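# Set the marble-filled cup fully onto the coaster

## Task

Place the cup so its entire base sits on the coaster, losing as few marbles from it as possible, and leave the coaster close to its original spot, or the task counts as failed.

## Robot and tools

Robot: two arms, left_arm (left hand) and right_arm (right hand, a mirror of the left). Each base is near the scene frame's origin: left_arm at (-0.050, +0.506, 0) m, right_arm at (-0.022, -0.413, 0) m, both facing +x. Scene frame: origin at table-top height midway between the arms, +x out over the table, +z up, left_arm on the +y side. A post stands behind the arms and a camera stand sits between them behind the bases; do not strike either. Cameras: cam_head_left, cam_head_right, cam_high (each 896x504).

Hand point: a point 0.15 m out from the wrist flange along the fingers and 0.05 m in front of the palm. Its +z runs along straight fingers, +y out of the palm, +x across the palm away from the thumb on the right hand (toward the thumb on the left hand). Straight fingers extend 0.06 to 0.07 m past it; the wrist can hang up to 0.11 m (palm down) or 0.23 m (palm up) below it. A wrist bracket on the little-finger side can collide with things.

The 28-number row (all values in [-1, 1], always all 28 even if one arm moves): left_arm dx, dy, dz, rx, ry, rz; left hand little, ring, middle, index, thumb_bend, thumb_turn, force_limit, speed; then the same 14 for right_arm and right hand. Pose numbers are offsets, not poses: they count from that arm's Hand target as it stood when the action or move began, along that arm's own base axes, the turn taken about the Hand target position. 1.0 equals 0.6 m or 180 degrees; rx, ry, rz form a single rotation vector. Six zeros means no new request for that arm. Finger numbers are absolute targets: -1 open/straight, +1 curled; thumb_bend -1 straight to +1 bent; thumb_turn -1 beside the palm to +1 facing the fingers. force_limit maps -1..+1 to roughly 0..10 N (0..15 N thumb). speed rises linearly from near zero at -1 to full at +0.48 and stays full above. The hand has no neutral value: to keep a hand as is, resend the last eight numbers actually executed for it (at the very first call, its hand_measured plus hand_force_limit and hand_speed).

execute_actions(actions, cameras): actions is a list of actions; each action is a table of up to 15 rows, one per 1/30 s step, every row an offset from the action's start pose (not from the prior row); a short table holds its last row. Images come only when actions is empty or cameras requests them.

move(target, speed, blend, stop_force, zero, blocking, cameras): target is one 28-number row or a list of up to 15 rows, every row an offset from the same starting Hand targets. Paths are straight, capped at 10 s total, and ignore obstacles and the other arm. speed is m/s, 0.002 to 3.6 (default 0.25), one value or one per target. blend in metres rounds corners (0 = stop at each). stop_force (3 to 120 N, one value for both arms) ends an arm's path when its wrist sensor feels that much push against travel; the arm then backs to just before the push. Use slow speeds (about 0.005 m/s) for gentle touches; it is unreliable while the hand turns and with it all targets must share the same hand numbers. zero (default true) re-zeros before the move. blocking=false returns after 0.5 s and cannot combine with stop_force. The result adds a move: line such as done, off_target, moving, held or fault, plus limits like paced or held.

wait(seconds, cameras) lets time pass; stop(cameras) brakes a running move; zoom_image(camera, region=[x0,y0,x1,y1], at most 504x504 px) enlarges part of a camera's latest image; show_instructions shows the reference pages; zero_wrist_force(arm) re-zeros one wrist sensor; finished_scene ends the scene irrevocably.

Results: end_effector_position (m), quat_wxyz and velocities are in each arm's own base frame; Hand target is the last commanded pose after clipping, and the next offsets count from it. The hand point often rests short of it; send the leftover as an offset. Commanded orientation is clipped to within 32 degrees of the measured one per step. hand_measured, hand_stopped_by (moving, target, force, stalled, fault) and hand_load_n list six values in motor order; a lost grip shows as hand_load_n near 0. Wrist force/torque are in the hand's own axes, with a third line giving the peak since last shown.

Gripping: with the thumb turned in (thumb_turn +1), thumb and fingers wrap objects about 0.035 to 0.065 m thick; a thumb-tip-to-index pinch holds light objects up to about 0.08 m. For gentle grips close with speed at -0.94 or lower. To squeeze harder raise force_limit and send a more closed target; to loosen send one more open than hand_measured.

Avoid: tipping the cup (marbles spill), dragging or pushing the coaster, dropping anything even a few mm, releasing a moving part, fast collisions, and anything leaving the table. Force above about 150 N or joint torque over limits (wrist joints 24.6 N m) causes a 10 s stop; arms contacting each other can fail the scene. Paths near an arm's base axis are refused or swing the elbow. Holding loads or stretched poses heats motors; at 85 °C the arm brakes for 30 to 60 s. The finished cup must stay on the coaster without the robot's help.

Each tool is called as name(argument=value, ...), one argument or row to a line, values as JSON.

Reference images:

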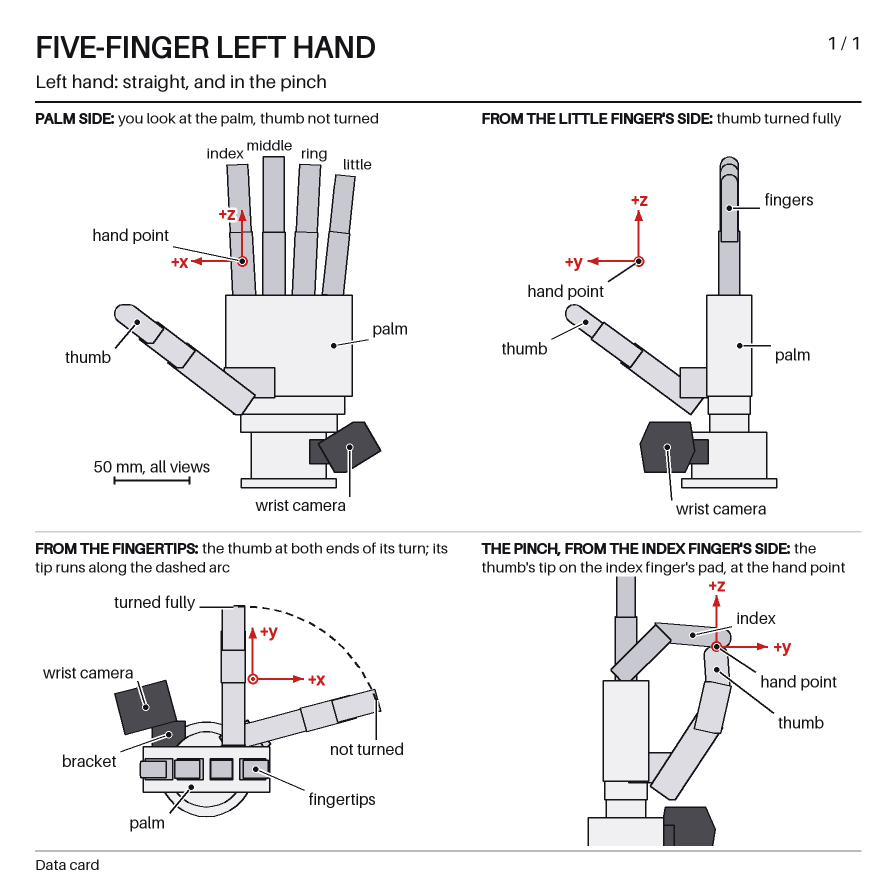

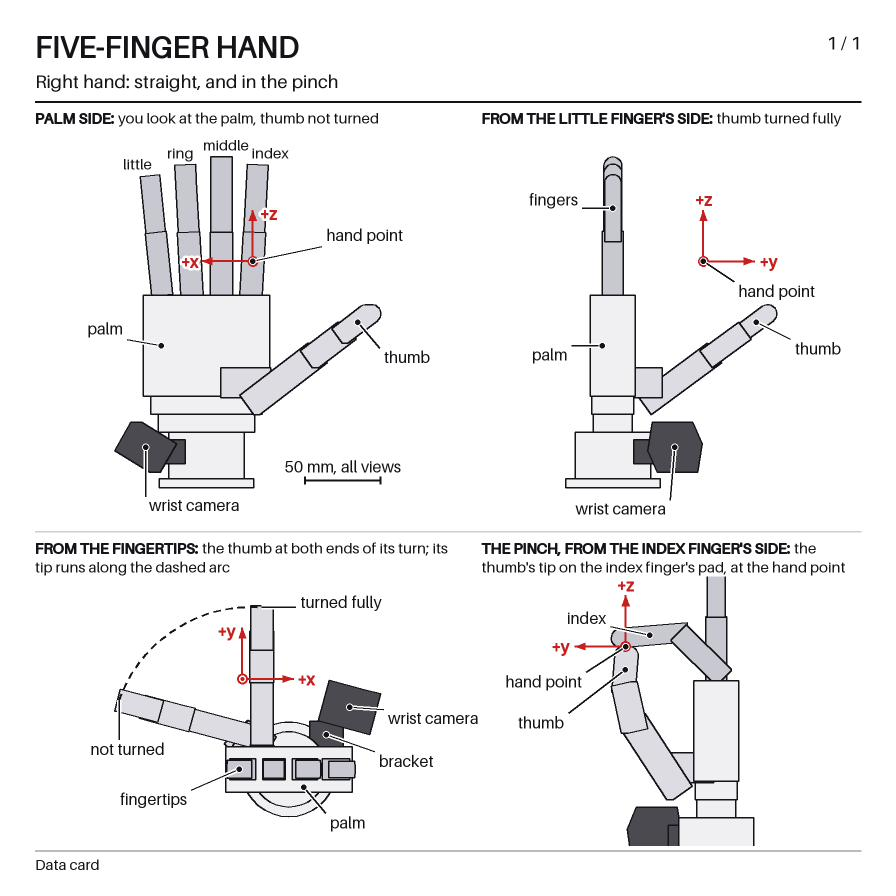

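## Session

execute_actions(
  actions=[],
)

Scene clock: 0.00 s.
left_arm: end_effector_position=(+0.5996, -0.3675, +0.1623) hand_measured=(-1.000, -1.000, -1.000, -1.000, -1.000, -1.000) hand_load_n=(+0.0, +0.0, +0.0, +0.0, +0.5, +0.0) hand_stopped_by=(target, target, target, target, target, target) hand_force_limit=0.00 hand_speed=-0.80 end_effector_quat_wxyz=(+0.027, +0.927, +0.374, +0.023) | right_arm: end_effector_position=(+0.7765, +0.0584, +0.2389) hand_measured=(-1.000, -1.000, -1.000, -1.000, -1.000, -1.000) hand_load_n=(+0.0, +0.0, +0.0, +0.0, +0.0, +0.0) hand_stopped_by=(target, target, target, target, target, target) hand_force_limit=0.00 hand_speed=-0.80 end_effector_quat_wxyz=(+0.282, +0.618, +0.590, +0.438)
Joint positions: left_arm=[2.783 -2.402 -0.827 1.73 -1.562 0.445] | right_arm=[-0.15 -1.092 1.469 0.124 1.269 0.076]
Joint velocities: within noise
Joint torques (N m): no reading
Motor temperatures (°C): left_arm=[35 41 39 41 37 42] | right_arm=[38 33 41 53 46 44]
Wrist force (N): no reading
Wrist torque (N m): no reading
Wrist force, peak (N): no reading
Hand target: left_arm +0.5996, -0.3675, +0.1623; +0.027, +0.927, +0.374, +0.023 | right_arm +0.7765, +0.0584, +0.2389; +0.282, +0.618, +0.590, +0.438

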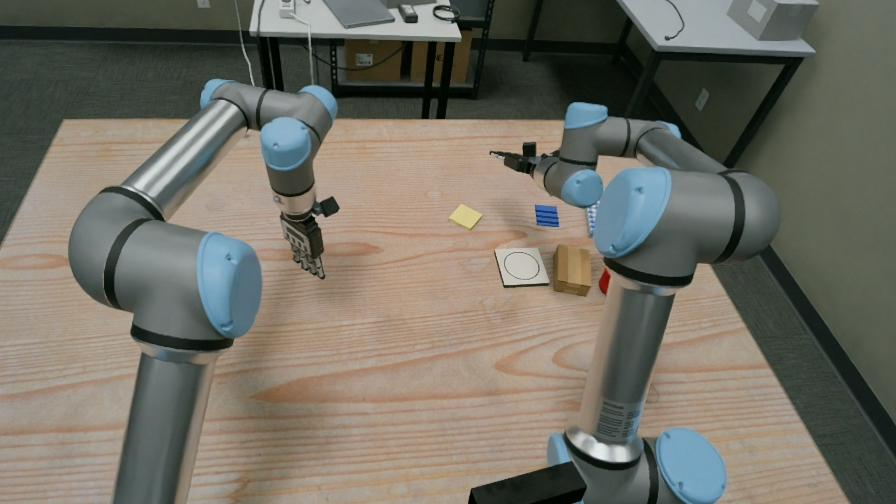

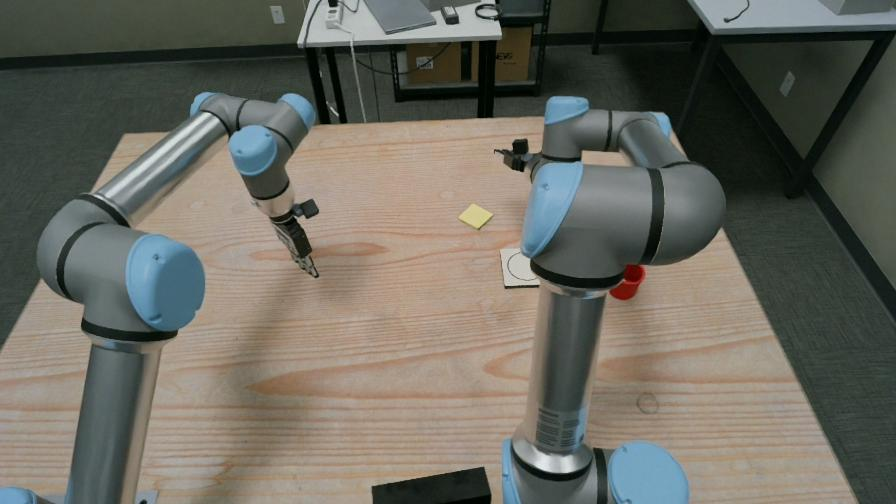

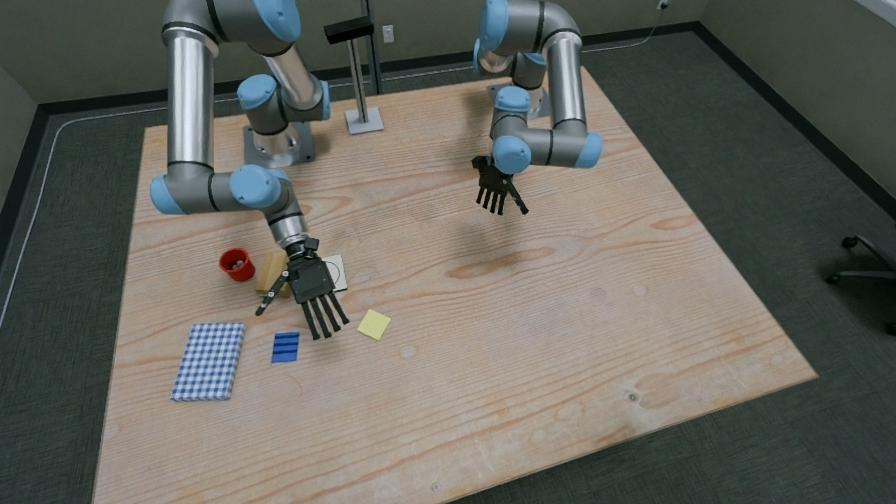

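zoom_image(
  camera="cam_high",
  region=[150, 200, 430, 420],
)

zoom_image(
  camera="cam_head_left",
  region=[430, 130, 700, 330],
)

zoom_image(
  camera="cam_head_right",
  region=[430, 130, 700, 330],
)

Scaled by 1.800 from the camera's image (finer frame: 1280x720).

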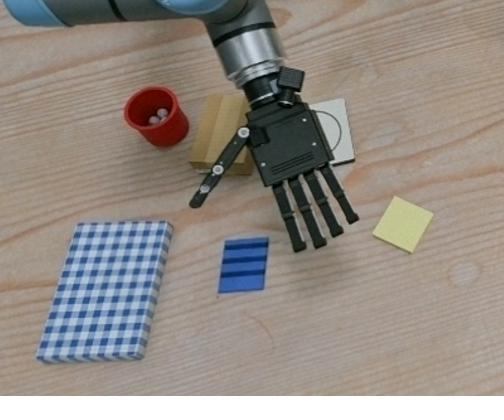

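Scaled by 1.867 from the camera's image (finer frame: 1280x720).

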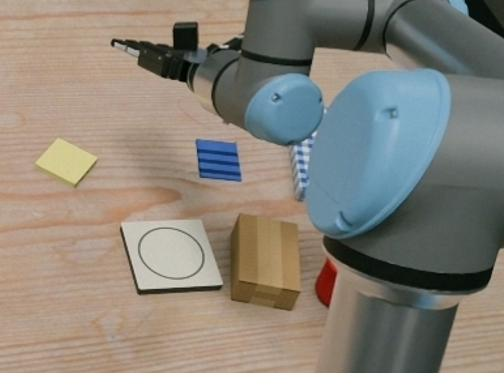

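Scaled by 1.867 from the camera's image (finer frame: 1280x720).

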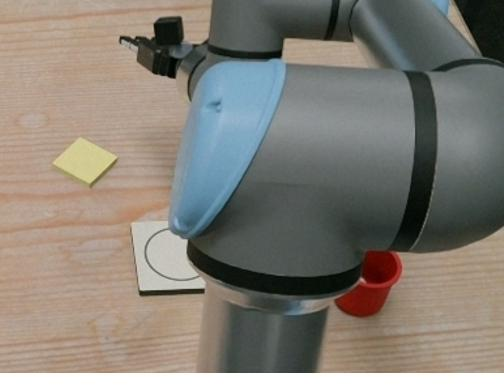

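move(
  target=[0,0,0,0,0,0,-1,-1,-1,-1,-1,-1,0,-0.8,-0.5075,-0.659,0.1,-0.0739,0.3409,0.0131,-1,-1,-1,-1,-1,-1,0,-0.8],
  cameras=["all"],
)

Scene clock: 12.10 s.
left_arm: end_effector_position=(+0.5996, -0.3675, +0.1623) hand_measured=(-1.000, -1.000, -1.000, -1.000, -1.000, -1.000) hand_load_n=(+0.0, +0.0, +0.0, +0.0, +0.0, +0.0) hand_stopped_by=(target, target, target, target, target, target) hand_force_limit=0.00 hand_speed=-0.80 end_effector_quat_wxyz=(+0.027, +0.927, +0.374, +0.023) | right_arm: end_effector_position=(+0.4721, -0.3370, +0.2988) hand_measured=(-1.000, -1.000, -1.000, -1.000, -1.000, -1.000) hand_load_n=(+0.0, +0.0, +0.0, +0.0, +0.0, +0.0) hand_stopped_by=(target, target, target, target, target, target) hand_force_limit=0.00 hand_speed=-0.80 end_effector_quat_wxyz=(+0.000, +0.707, +0.707, +0.000)
Joint positions: left_arm=[2.783 -2.402 -0.827 1.73 -1.562 0.445] | right_arm=[-0.902 -1.071 1.037 1.605 1.571 -0.901]
Joint torques (N m): left_arm=[0.17 55.66 18.28 -2.33 0.17 -0.03] | right_arm=[-1.51 -54.86 -12.85 1.45 1.26 0.25]
Wrist force (N): left_arm=[0.0 0.1 -0.1] | right_arm=[0.6 3.3 0.9]
Wrist torque (N m): left_arm=[0.02 -0.02 0.00] | right_arm=[0.37 -0.11 0.10]
Wrist force, peak (N): left_arm=[0.3 0.5 0.1] | right_arm=[0.8 3.7 0.8]
Hand target: left_arm +0.5996, -0.3675, +0.1623; +0.027, +0.927, +0.374, +0.023 | right_arm +0.4720, -0.3370, +0.2989; +0.000, +0.707, +0.707, +0.000
Off the commanded pose: left_arm 0.000 m, 0 deg | right_arm 0.000 m, 0 deg.
move: done

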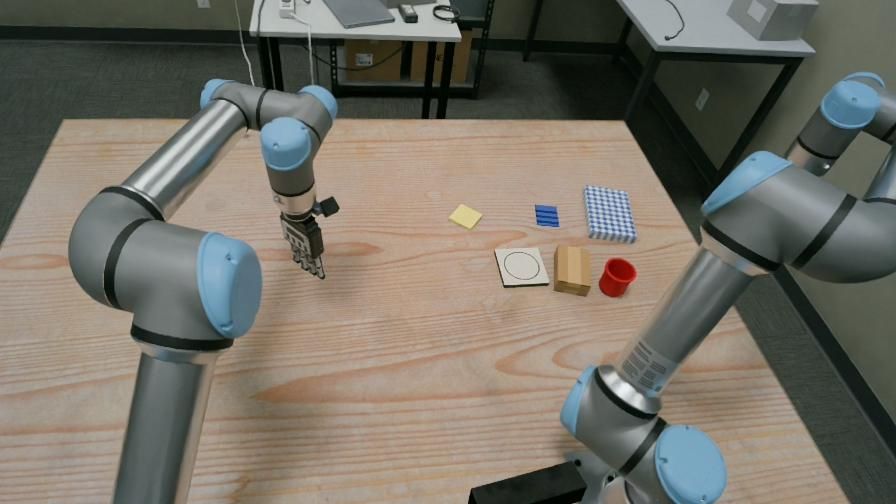

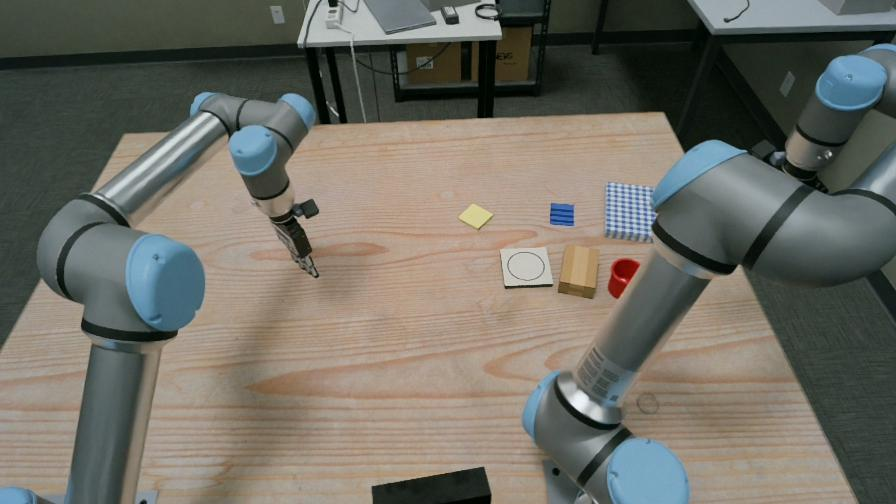

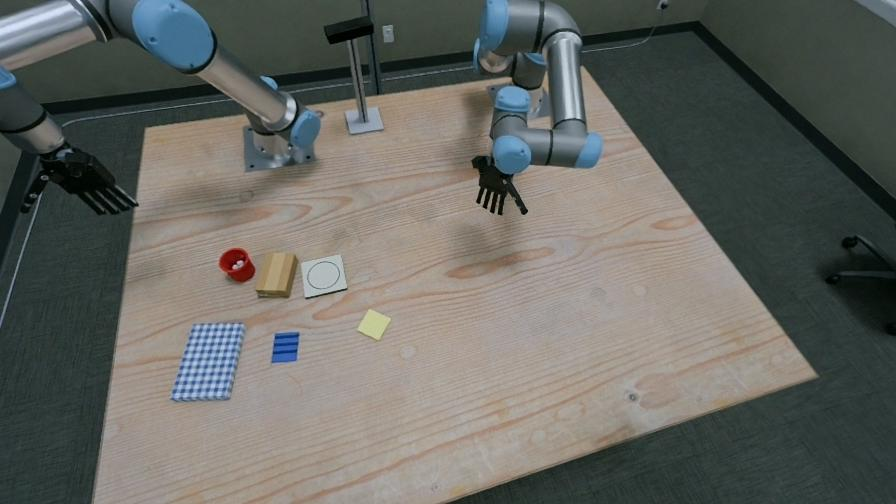

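zoom_image(
  camera="cam_high",
  region=[200, 220, 360, 310],
)

zoom_image(
  camera="cam_head_left",
  region=[480, 220, 660, 320],
)

zoom_image(
  camera="cam_head_right",
  region=[480, 220, 660, 320],
)

Scaled by 3.150 from the camera's image (finer frame: 1280x720).

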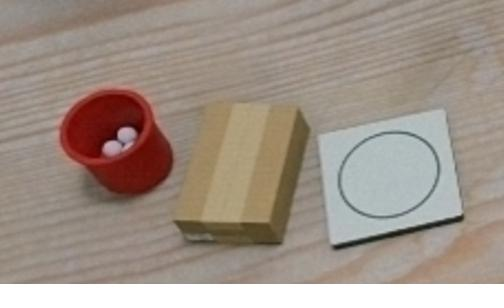

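Scaled by 2.800 from the camera's image (finer frame: 1280x720).

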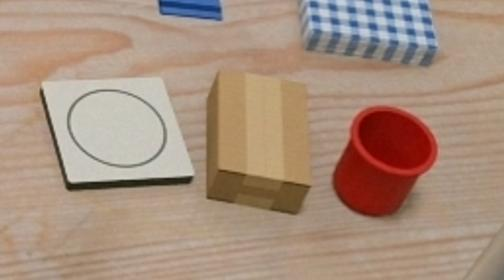

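Scaled by 2.800 from the camera's image (finer frame: 1280x720).

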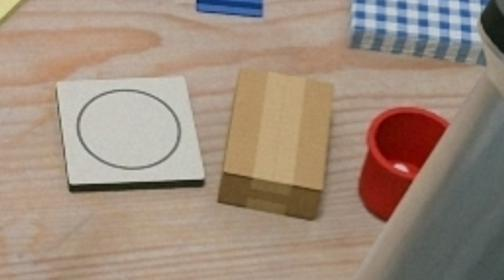

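move(
  target=[0,0,0,0,0,0,-1,-1,-1,-1,-1,-1,0,-0.8,0,0.42,-0.083,0,0,0,-1,-1,-1,-1,-1,-1,0,-0.8],
  cameras=["all"],
)

zoom_image(
  camera="cam_high",
  region=[180, 150, 380, 310],
)

zoom_image(
  camera="cam_head_left",
  region=[480, 170, 680, 330],
)

Scene clock: 15.87 s.
left_arm: end_effector_position=(+0.5996, -0.3675, +0.1623) hand_measured=(-1.000, -1.000, -1.000, -1.000, -1.000, -1.000) hand_load_n=(+0.0, +0.0, +0.5, +0.0, +0.0, +0.0) hand_stopped_by=(target, target, target, target, target, target) hand_force_limit=0.00 hand_speed=-0.80 end_effector_quat_wxyz=(+0.027, +0.927, +0.374, +0.023) | right_arm: end_effector_position=(+0.4720, -0.0851, +0.2491) hand_measured=(-1.000, -1.000, -1.000, -1.000, -1.000, -1.000) hand_load_n=(+0.0, +0.0, +0.0, +0.0, +0.0, +0.0) hand_stopped_by=(target, target, target, target, target, target) hand_force_limit=0.00 hand_speed=-0.80 end_effector_quat_wxyz=(+0.000, +0.707, +0.707, +0.000)
Joint positions: left_arm=[2.783 -2.402 -0.827 1.73 -1.562 0.445] | right_arm=[-0.457 -1.313 1.504 1.381 1.571 -0.457]
Joint torques (N m): left_arm=[0.23 55.36 18.8 -2.49 0.01 0.04] | right_arm=[6.52 -15.36 -22.06 3.88 0.26 1.44]
Wrist force (N): left_arm=[-0.1 0.3 0.0] | right_arm=[0.5 3.2 0.8]
Wrist torque (N m): left_arm=[0.05 0.01 -0.02] | right_arm=[0.35 -0.07 0.29]
Wrist force, peak (N): left_arm=[0.4 0.4 0.3] | right_arm=[2.0 3.3 1.2]
Hand target: left_arm +0.5996, -0.3675, +0.1623; +0.027, +0.927, +0.374, +0.023 | right_arm +0.4720, -0.0850, +0.2491; +0.000, +0.707, +0.707, +0.000
Off the commanded pose: left_arm 0.000 m, 0 deg | right_arm 0.000 m, 0 deg.
move: done

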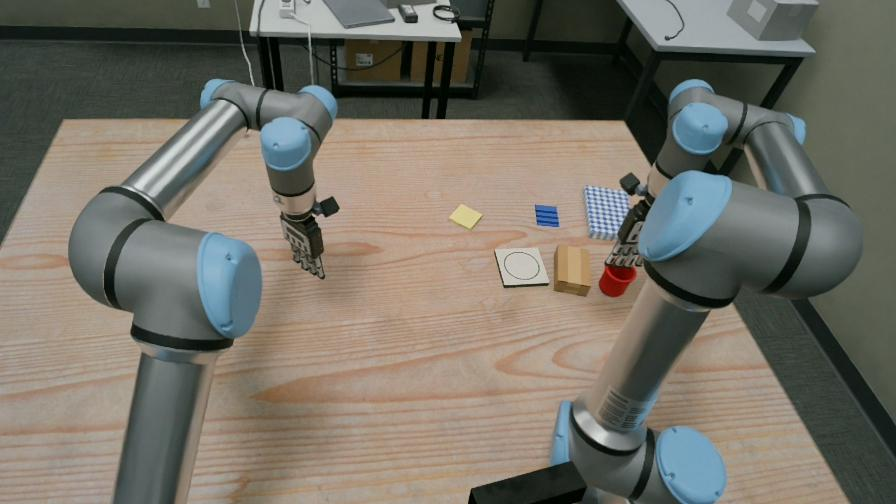

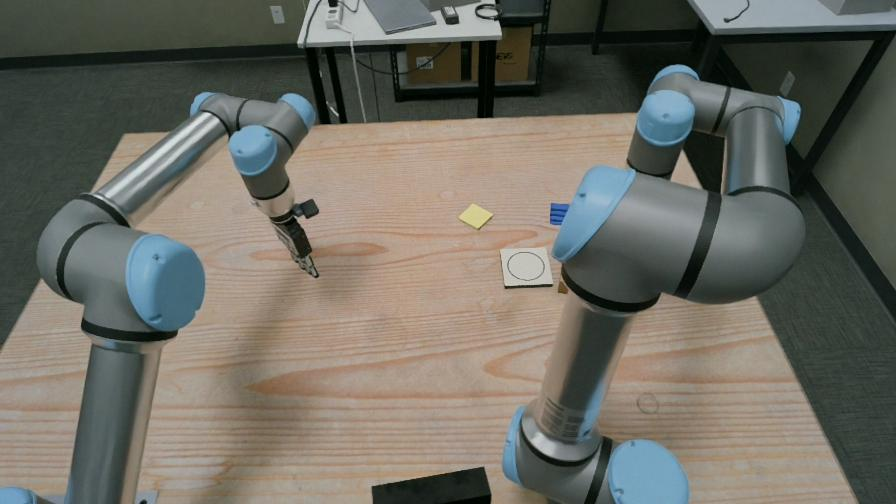

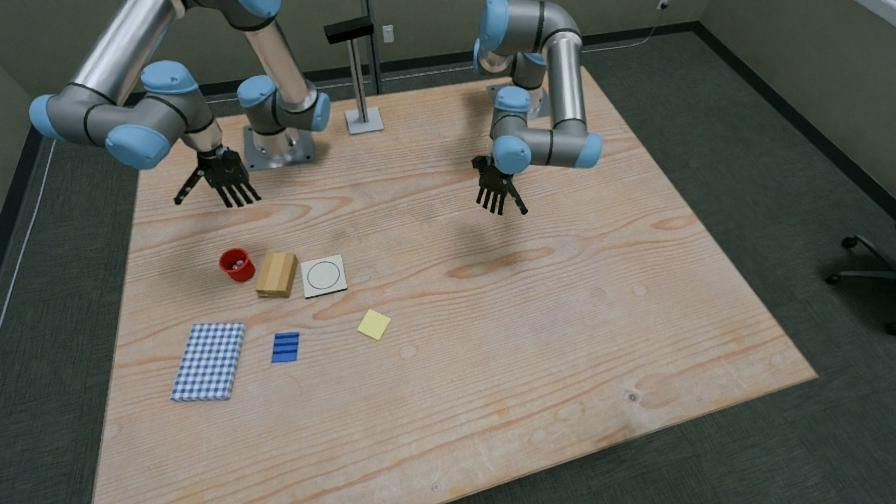

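Scaled by 2.520 from the camera's image (finer frame: 1280x720).

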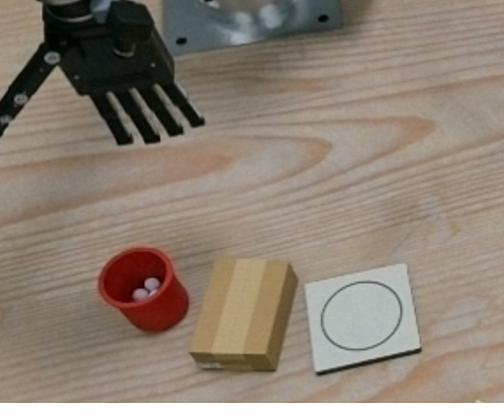

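Scaled by 2.520 from the camera's image (finer frame: 1280x720).

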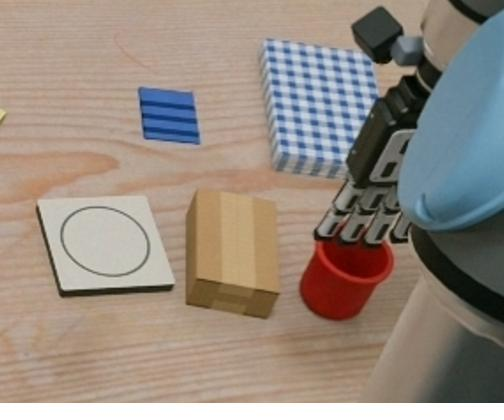

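move(
  target=[0,0,0,0,0,0,-1,-1,-1,-1,-1,-1,0,-0.8,-0.1667,0,-0.2483,0,0,0,-1,-1,-1,-1,-1,-1,0,-0.8],
  cameras=["all"],
)

zoom_image(
  camera="cam_high",
  region=[180, 150, 380, 310],
)

zoom_image(
  camera="cam_head_left",
  region=[480, 220, 680, 380],
)

Scene clock: 18.43 s.
left_arm: end_effector_position=(+0.5996, -0.3675, +0.1623) hand_measured=(-1.000, -1.000, -1.000, -1.000, -1.000, -1.000) hand_load_n=(+0.0, +0.0, +0.0, +0.0, +0.0, +0.0) hand_stopped_by=(target, target, target, target, target, target) hand_force_limit=0.00 hand_speed=-0.80 end_effector_quat_wxyz=(+0.027, +0.927, +0.374, +0.023) | right_arm: end_effector_position=(+0.3720, -0.0850, +0.1002) hand_measured=(-1.000, -1.000, -1.000, -1.000, -1.000, -1.000) hand_load_n=(+0.0, +0.0, +0.0, +0.0, +0.0, +0.0) hand_stopped_by=(target, target, target, target, target, target) hand_force_limit=0.00 hand_speed=-0.80 end_effector_quat_wxyz=(+0.000, +0.707, +0.707, +0.000)
Joint positions: left_arm=[2.783 -2.402 -0.827 1.73 -1.562 0.445] | right_arm=[-0.606 -1.405 2.035 0.941 1.571 -0.606]
Joint torques (N m): left_arm=[-0.11 55.71 18.88 -2.56 -0.01 -0.08] | right_arm=[2.58 -8.78 -6.72 0.63 0.43 0.73]
Wrist force (N): left_arm=[0.2 0.3 0.1] | right_arm=[0.5 3.1 0.9]
Wrist torque (N m): left_arm=[0.04 -0.05 0.00] | right_arm=[0.34 -0.09 0.07]
Wrist force, peak (N): left_arm=[0.3 0.6 0.1] | right_arm=[0.5 4.4 -0.7]
Hand target: left_arm +0.5996, -0.3675, +0.1623; +0.027, +0.927, +0.374, +0.023 | right_arm +0.3720, -0.0850, +0.1001; +0.000, +0.707, +0.707, +0.000
Off the commanded pose: left_arm 0.000 m, 0 deg | right_arm 0.000 m, 0 deg.
move: done

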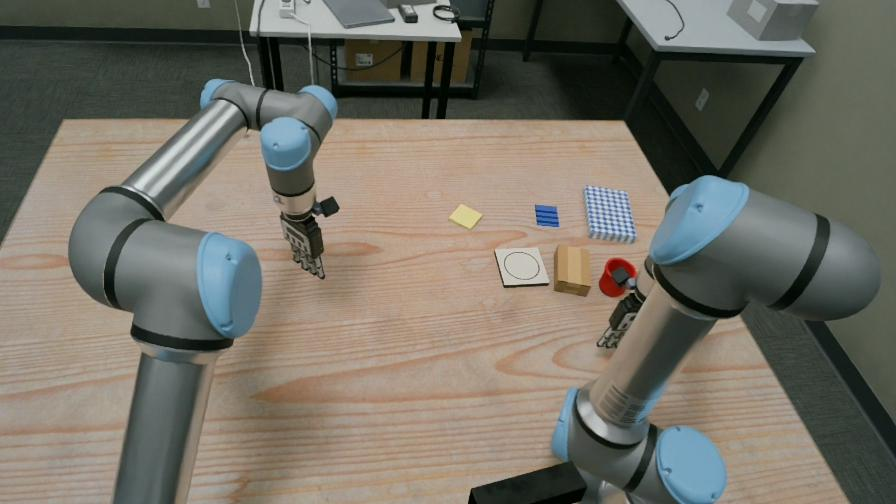

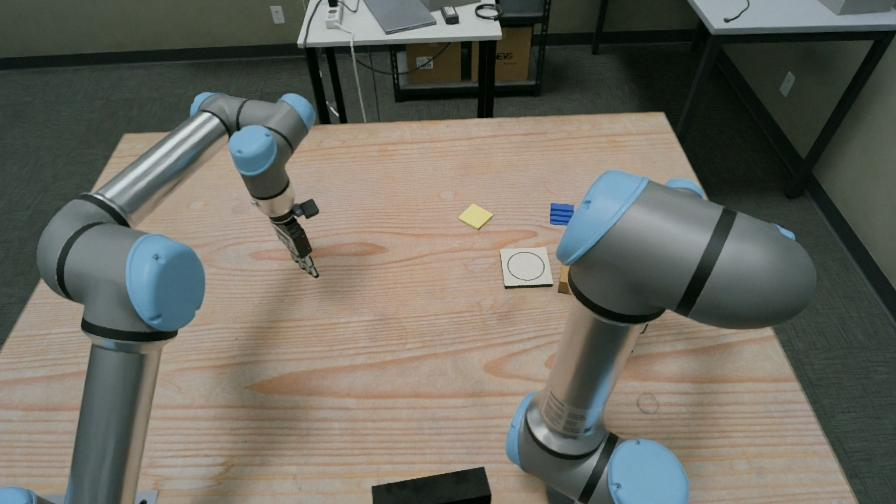

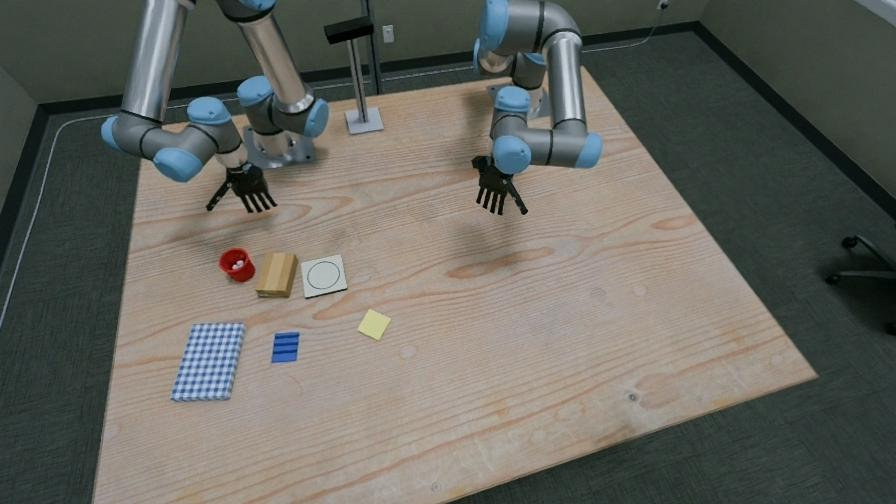

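Scaled by 2.520 from the camera's image (finer frame: 1280x720).

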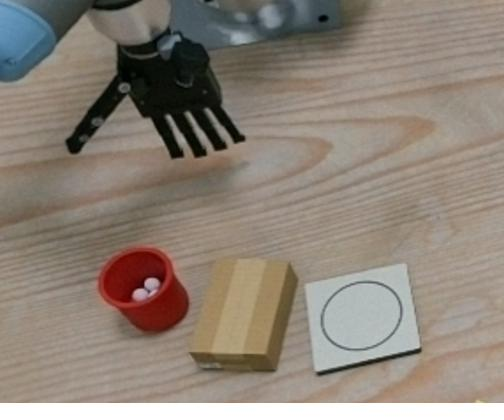

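Scaled by 2.520 from the camera's image (finer frame: 1280x720).

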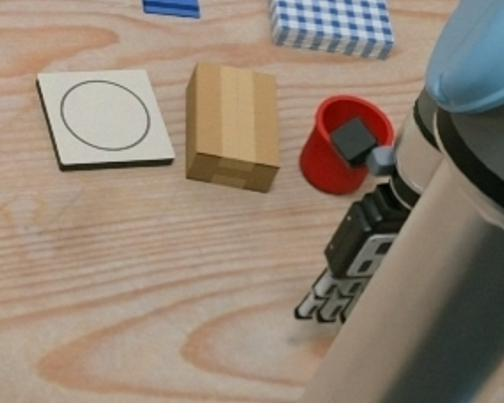

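move(
  target=[0,0,0,0,0,0,-1,-1,-1,-1,-1,-1,0,-0.8,0.1167,-0.06167,0,0,0,0,-1,-1,-1,-1,-1,-1,0,-0.8],
  cameras=["all"],
  speed=0.15,
)

zoom_image(
  camera="cam_high",
  region=[180, 190, 300, 310],
)

zoom_image(
  camera="cam_head_left",
  region=[540, 220, 700, 340],
)

Scene clock: 23.10 s.
left_arm: end_effector_position=(+0.5996, -0.3675, +0.1623) hand_measured=(-1.000, -1.000, -1.000, -1.000, -1.000, -1.000) hand_load_n=(+0.0, +0.0, +0.0, +0.0, +0.0, +0.0) hand_stopped_by=(target, target, target, target, target, target) hand_force_limit=0.00 hand_speed=-0.80 end_effector_quat_wxyz=(+0.027, +0.927, +0.374, +0.023) | right_arm: end_effector_position=(+0.4419, -0.1219, +0.1000) hand_measured=(-1.000, -1.000, -1.000, -1.000, -1.000, -1.000) hand_load_n=(+0.0, +0.0, +0.0, +0.0, +0.0, +0.0) hand_stopped_by=(target, target, target, target, target, target) hand_force_limit=0.00 hand_speed=-0.80 end_effector_quat_wxyz=(+0.000, +0.707, +0.707, +0.000)
Joint positions: left_arm=[2.783 -2.402 -0.827 1.73 -1.562 0.445] | right_arm=[-0.58 -1.235 1.81 0.996 1.571 -0.58]
Joint torques (N m): left_arm=[0.29 55.81 19.22 -2.65 0.03 -0.05] | right_arm=[-9.03 -36.77 -16.07 -0.16 1.87 -1.25]
Wrist force (N): left_arm=[0.1 0.3 -0.2] | right_arm=[0.3 3.2 0.9]
Wrist torque (N m): left_arm=[0.06 -0.03 -0.01] | right_arm=[0.35 -0.07 0.08]
Wrist force, peak (N): left_arm=[0.2 0.5 0.1] | right_arm=[-0.1 4.5 0.6]
Hand target: left_arm +0.5996, -0.3675, +0.1623; +0.027, +0.927, +0.374, +0.023 | right_arm +0.4420, -0.1220, +0.1001; +0.000, +0.707, +0.707, +0.000
Off the commanded pose: left_arm 0.000 m, 0 deg | right_arm 0.000 m, 0 deg.
move: done

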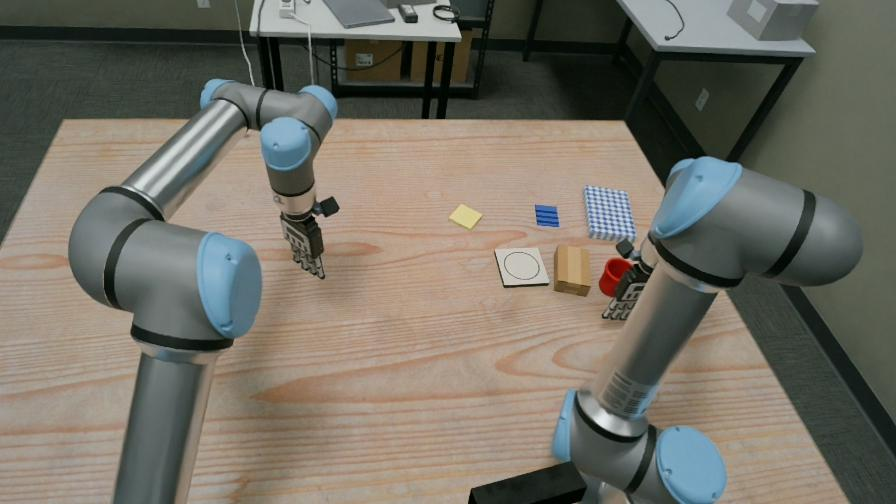

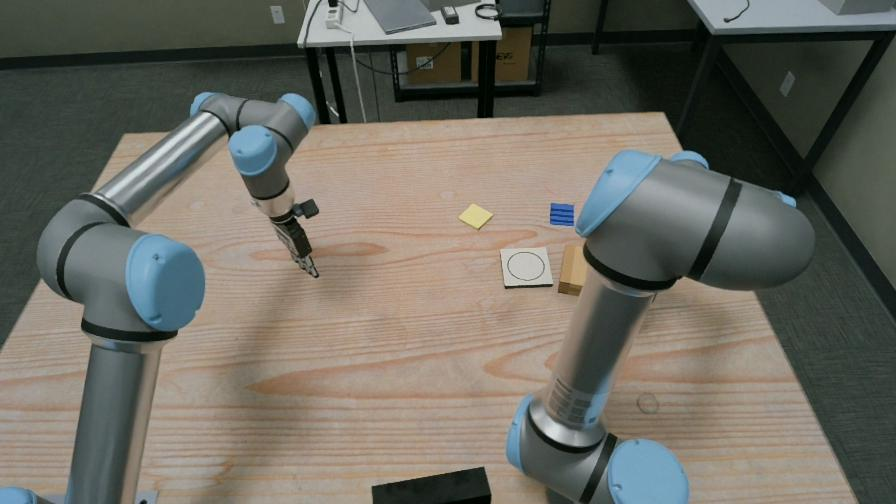

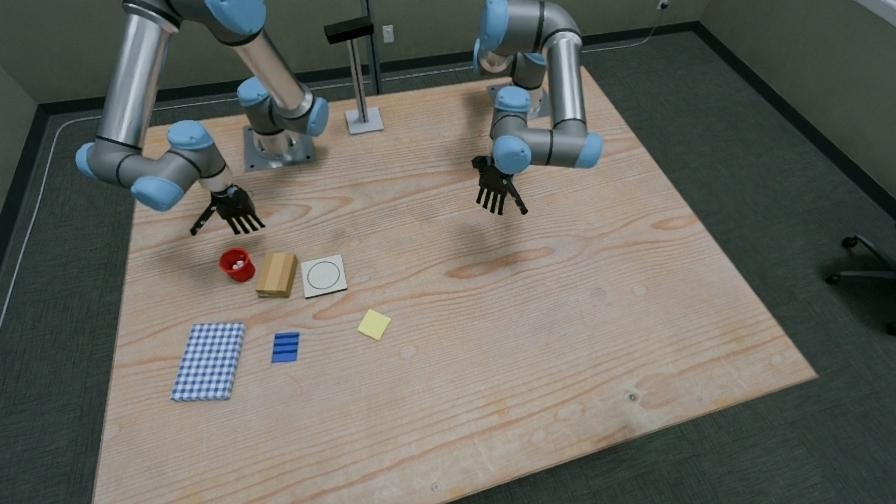

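Scaled by 4.200 from the camera's image (finer frame: 1280x720).

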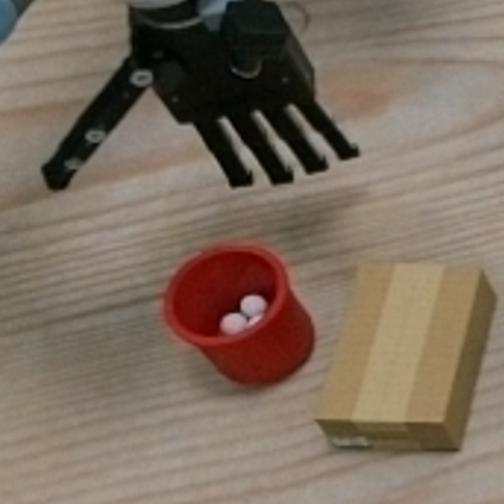

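Scaled by 3.150 from the camera's image (finer frame: 1280x720).

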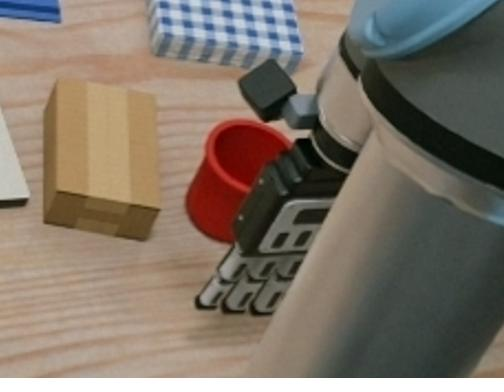

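move(
  target=[
    [0,0,0,0,0,0,-1,-1,-1,-1,-1,-1,0,-0.8,0,0,0.3333,0,0,0.5,-1,-1,-1,-1,-1,-1,0,-0.8],
    [0,0,0,0,0,0,-1,-1,-1,-1,-1,-1,0,-0.8,0.055,0.015,0.25,-0.4225,0,0.906,-1,-1,-1,-1,-1,-1,0,-0.8],
  ],
  cameras=["all"],
  speed=0.35,
)

zoom_image(
  camera="cam_high",
  region=[140, 130, 320, 310],
)

zoom_image(
  camera="cam_head_left",
  region=[540, 160, 720, 340],
)

Scene clock: 41.00 s.
left_arm: end_effector_position=(+0.5996, -0.3675, +0.1623) hand_measured=(-1.000, -1.000, -1.000, -1.000, -1.000, -1.000) hand_load_n=(+0.0, +0.0, +0.0, +0.0, +0.0, +0.0) hand_stopped_by=(target, target, target, target, target, target) hand_force_limit=0.00 hand_speed=-0.80 end_effector_quat_wxyz=(+0.027, +0.927, +0.374, +0.023) | right_arm: end_effector_position=(+0.4749, -0.1130, +0.2501) hand_measured=(-1.000, -1.000, -1.000, -1.000, -1.000, -1.000) hand_load_n=(+0.0, -0.5, -0.5, +0.0, +0.0, +0.0) hand_stopped_by=(target, target, target, target, target, target) hand_force_limit=0.00 hand_speed=-0.80 end_effector_quat_wxyz=(-0.299, +0.640, -0.641, +0.299)
Joint positions: left_arm=[2.783 -2.402 -0.827 1.73 -1.562 0.445] | right_arm=[-0.808 -1.532 1.703 0.71 0.984 -3.731]
Joint torques (N m): left_arm=[0.64 56.41 20.48 -2.89 -0.03 0.14] | right_arm=[7.2 -6.55 -29.37 2.26 -0.81 -1.1]
Wrist force (N): left_arm=[0.1 0.2 0.0] | right_arm=[0.1 5.2 0.2]
Wrist torque (N m): left_arm=[0.03 -0.02 0.00] | right_arm=[0.60 0.06 0.18]
Wrist force, peak (N): left_arm=[0.2 0.6 0.2] | right_arm=[0.2 5.4 0.3]
Hand target: left_arm +0.5996, -0.3675, +0.1623; +0.027, +0.927, +0.374, +0.023 | right_arm +0.4750, -0.1130, +0.2501; -0.299, +0.640, -0.641, +0.299
Off the commanded pose: left_arm 0.000 m, 0 deg | right_arm 0.000 m, 0 deg.
move: done

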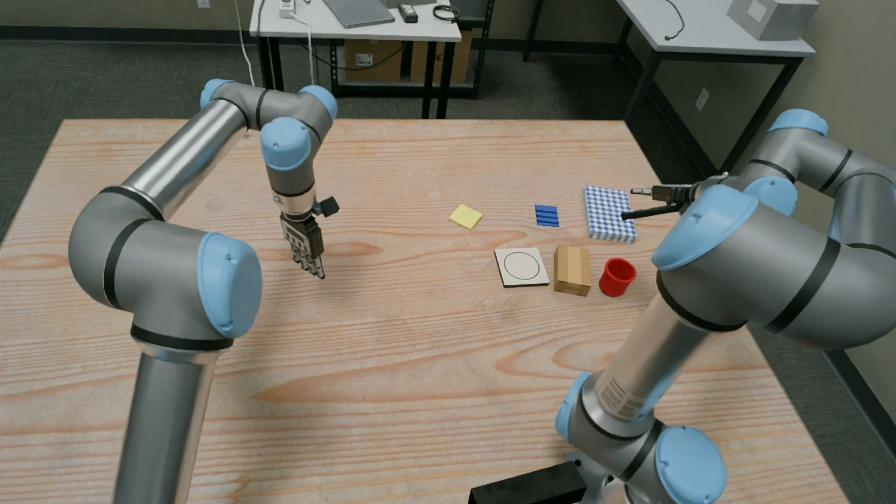

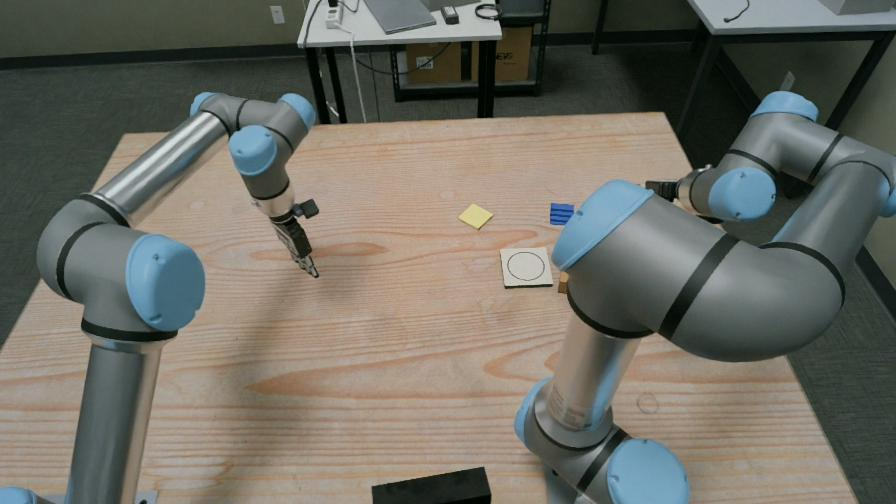

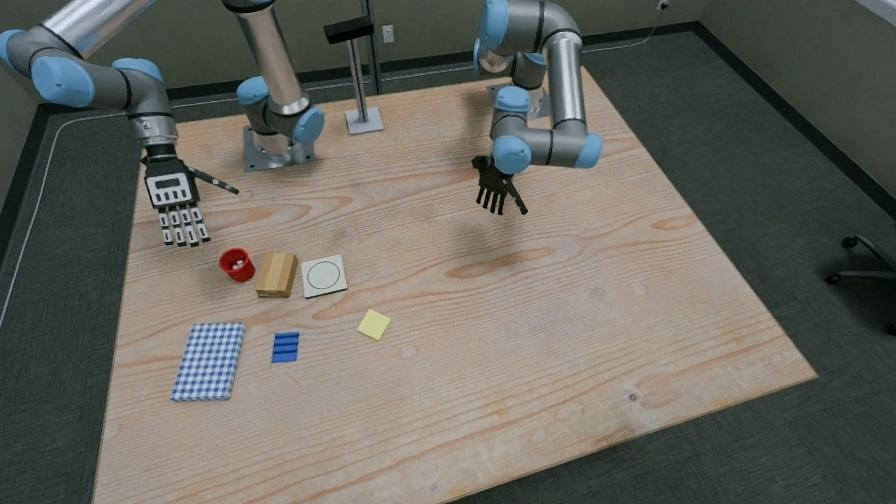

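Scaled by 2.800 from the camera's image (finer frame: 1280x720).

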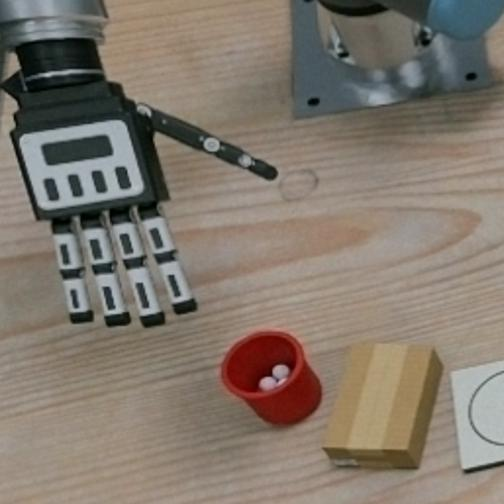

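Scaled by 2.800 from the camera's image (finer frame: 1280x720).

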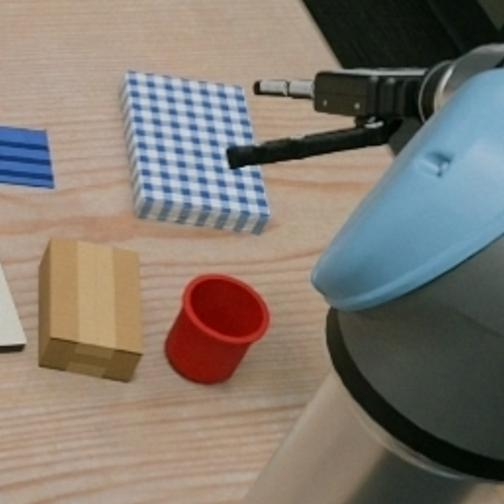

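move(
  target=[0,0,0,0,0,0,-1,-1,-1,-1,-1,-1,0,-0.8,0,0,-0.25,0,0,0,-1,-1,-1,-1,-1,1,0,0.2],
  cameras=["all"],
  speed=0.15,
)

zoom_image(
  camera="cam_high",
  region=[160, 170, 300, 310],
)

zoom_image(
  camera="cam_head_left",
  region=[560, 200, 700, 340],
)

Scene clock: 43.17 s.
left_arm: end_effector_position=(+0.5996, -0.3675, +0.1623) hand_measured=(-1.000, -1.000, -1.000, -1.000, -1.000, -1.000) hand_load_n=(+0.0, +0.0, +0.0, +0.0, +0.0, +0.0) hand_stopped_by=(target, target, target, target, target, target) hand_force_limit=0.00 hand_speed=-0.80 end_effector_quat_wxyz=(+0.027, +0.927, +0.374, +0.023) | right_arm: end_effector_position=(+0.4749, -0.1130, +0.1000) hand_measured=(-1.000, -1.000, -1.000, -1.000, -1.000, +1.000) hand_load_n=(+0.0, +0.5, +0.0, +0.0, +0.0, +0.0) hand_stopped_by=(target, target, target, target, target, target) hand_force_limit=0.00 hand_speed=0.20 end_effector_quat_wxyz=(-0.299, +0.640, -0.641, +0.299)
Joint positions: left_arm=[2.783 -2.402 -0.827 1.73 -1.562 0.445] | right_arm=[-0.808 -1.399 1.967 0.313 0.983 -3.732]
Joint torques (N m): left_arm=[0.54 57.44 21.18 -2.86 0.06 0.1] | right_arm=[6.67 -37.77 -24.16 0.52 1.13 0.38]
Wrist force (N): left_arm=[0.3 0.3 0.1] | right_arm=[0.2 5.0 0.3]
Wrist torque (N m): left_arm=[0.04 -0.05 0.01] | right_arm=[0.59 0.02 0.23]
Wrist force, peak (N): left_arm=[0.2 0.4 0.2] | right_arm=[0.0 6.4 0.9]
Hand target: left_arm +0.5996, -0.3675, +0.1623; +0.027, +0.927, +0.374, +0.023 | right_arm +0.4750, -0.1130, +0.1001; -0.299, +0.640, -0.641, +0.299
Off the commanded pose: left_arm 0.000 m, 0 deg | right_arm 0.000 m, 0 deg.
move: done

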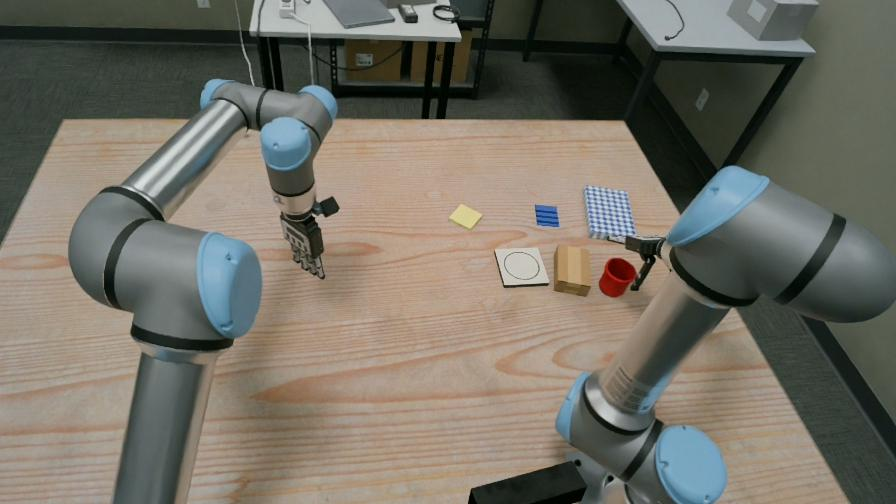

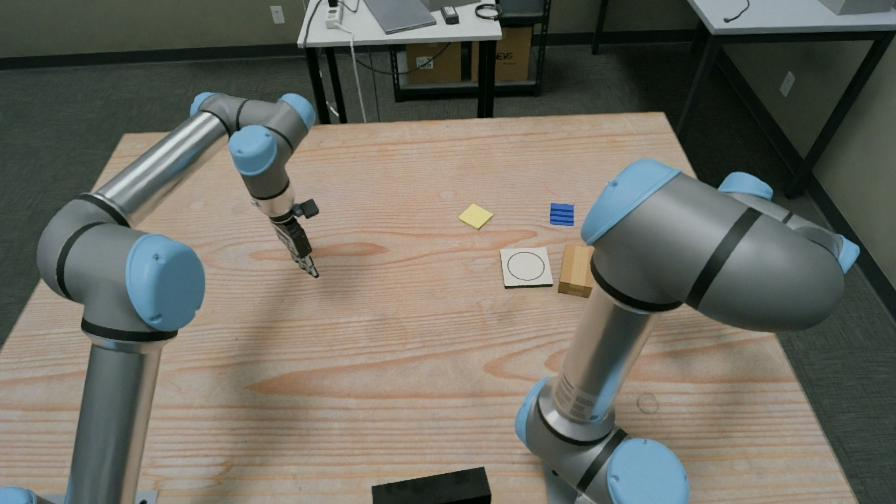

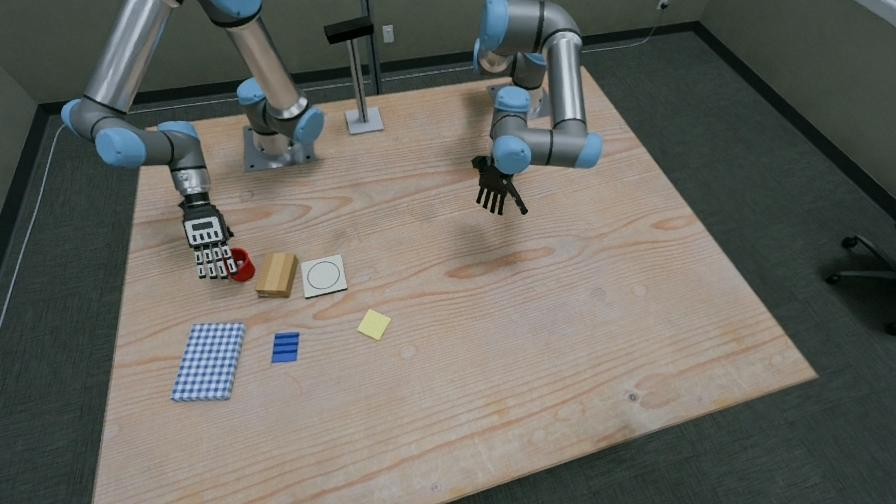

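Scaled by 3.600 from the camera's image (finer frame: 1280x720).

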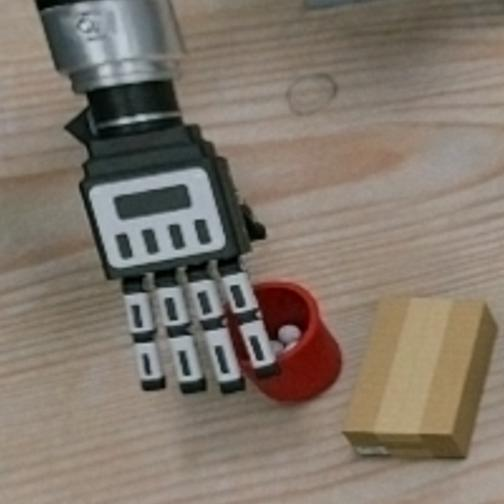

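Scaled by 3.600 from the camera's image (finer frame: 1280x720).

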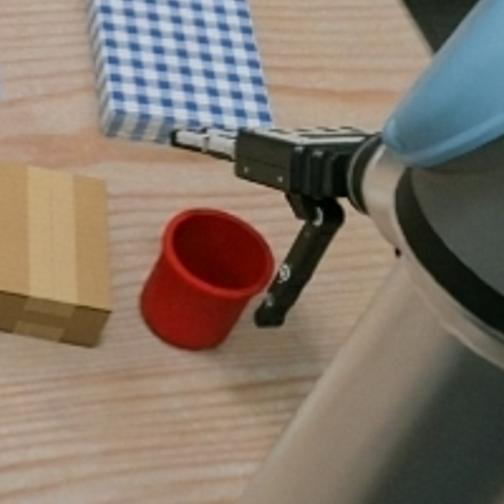

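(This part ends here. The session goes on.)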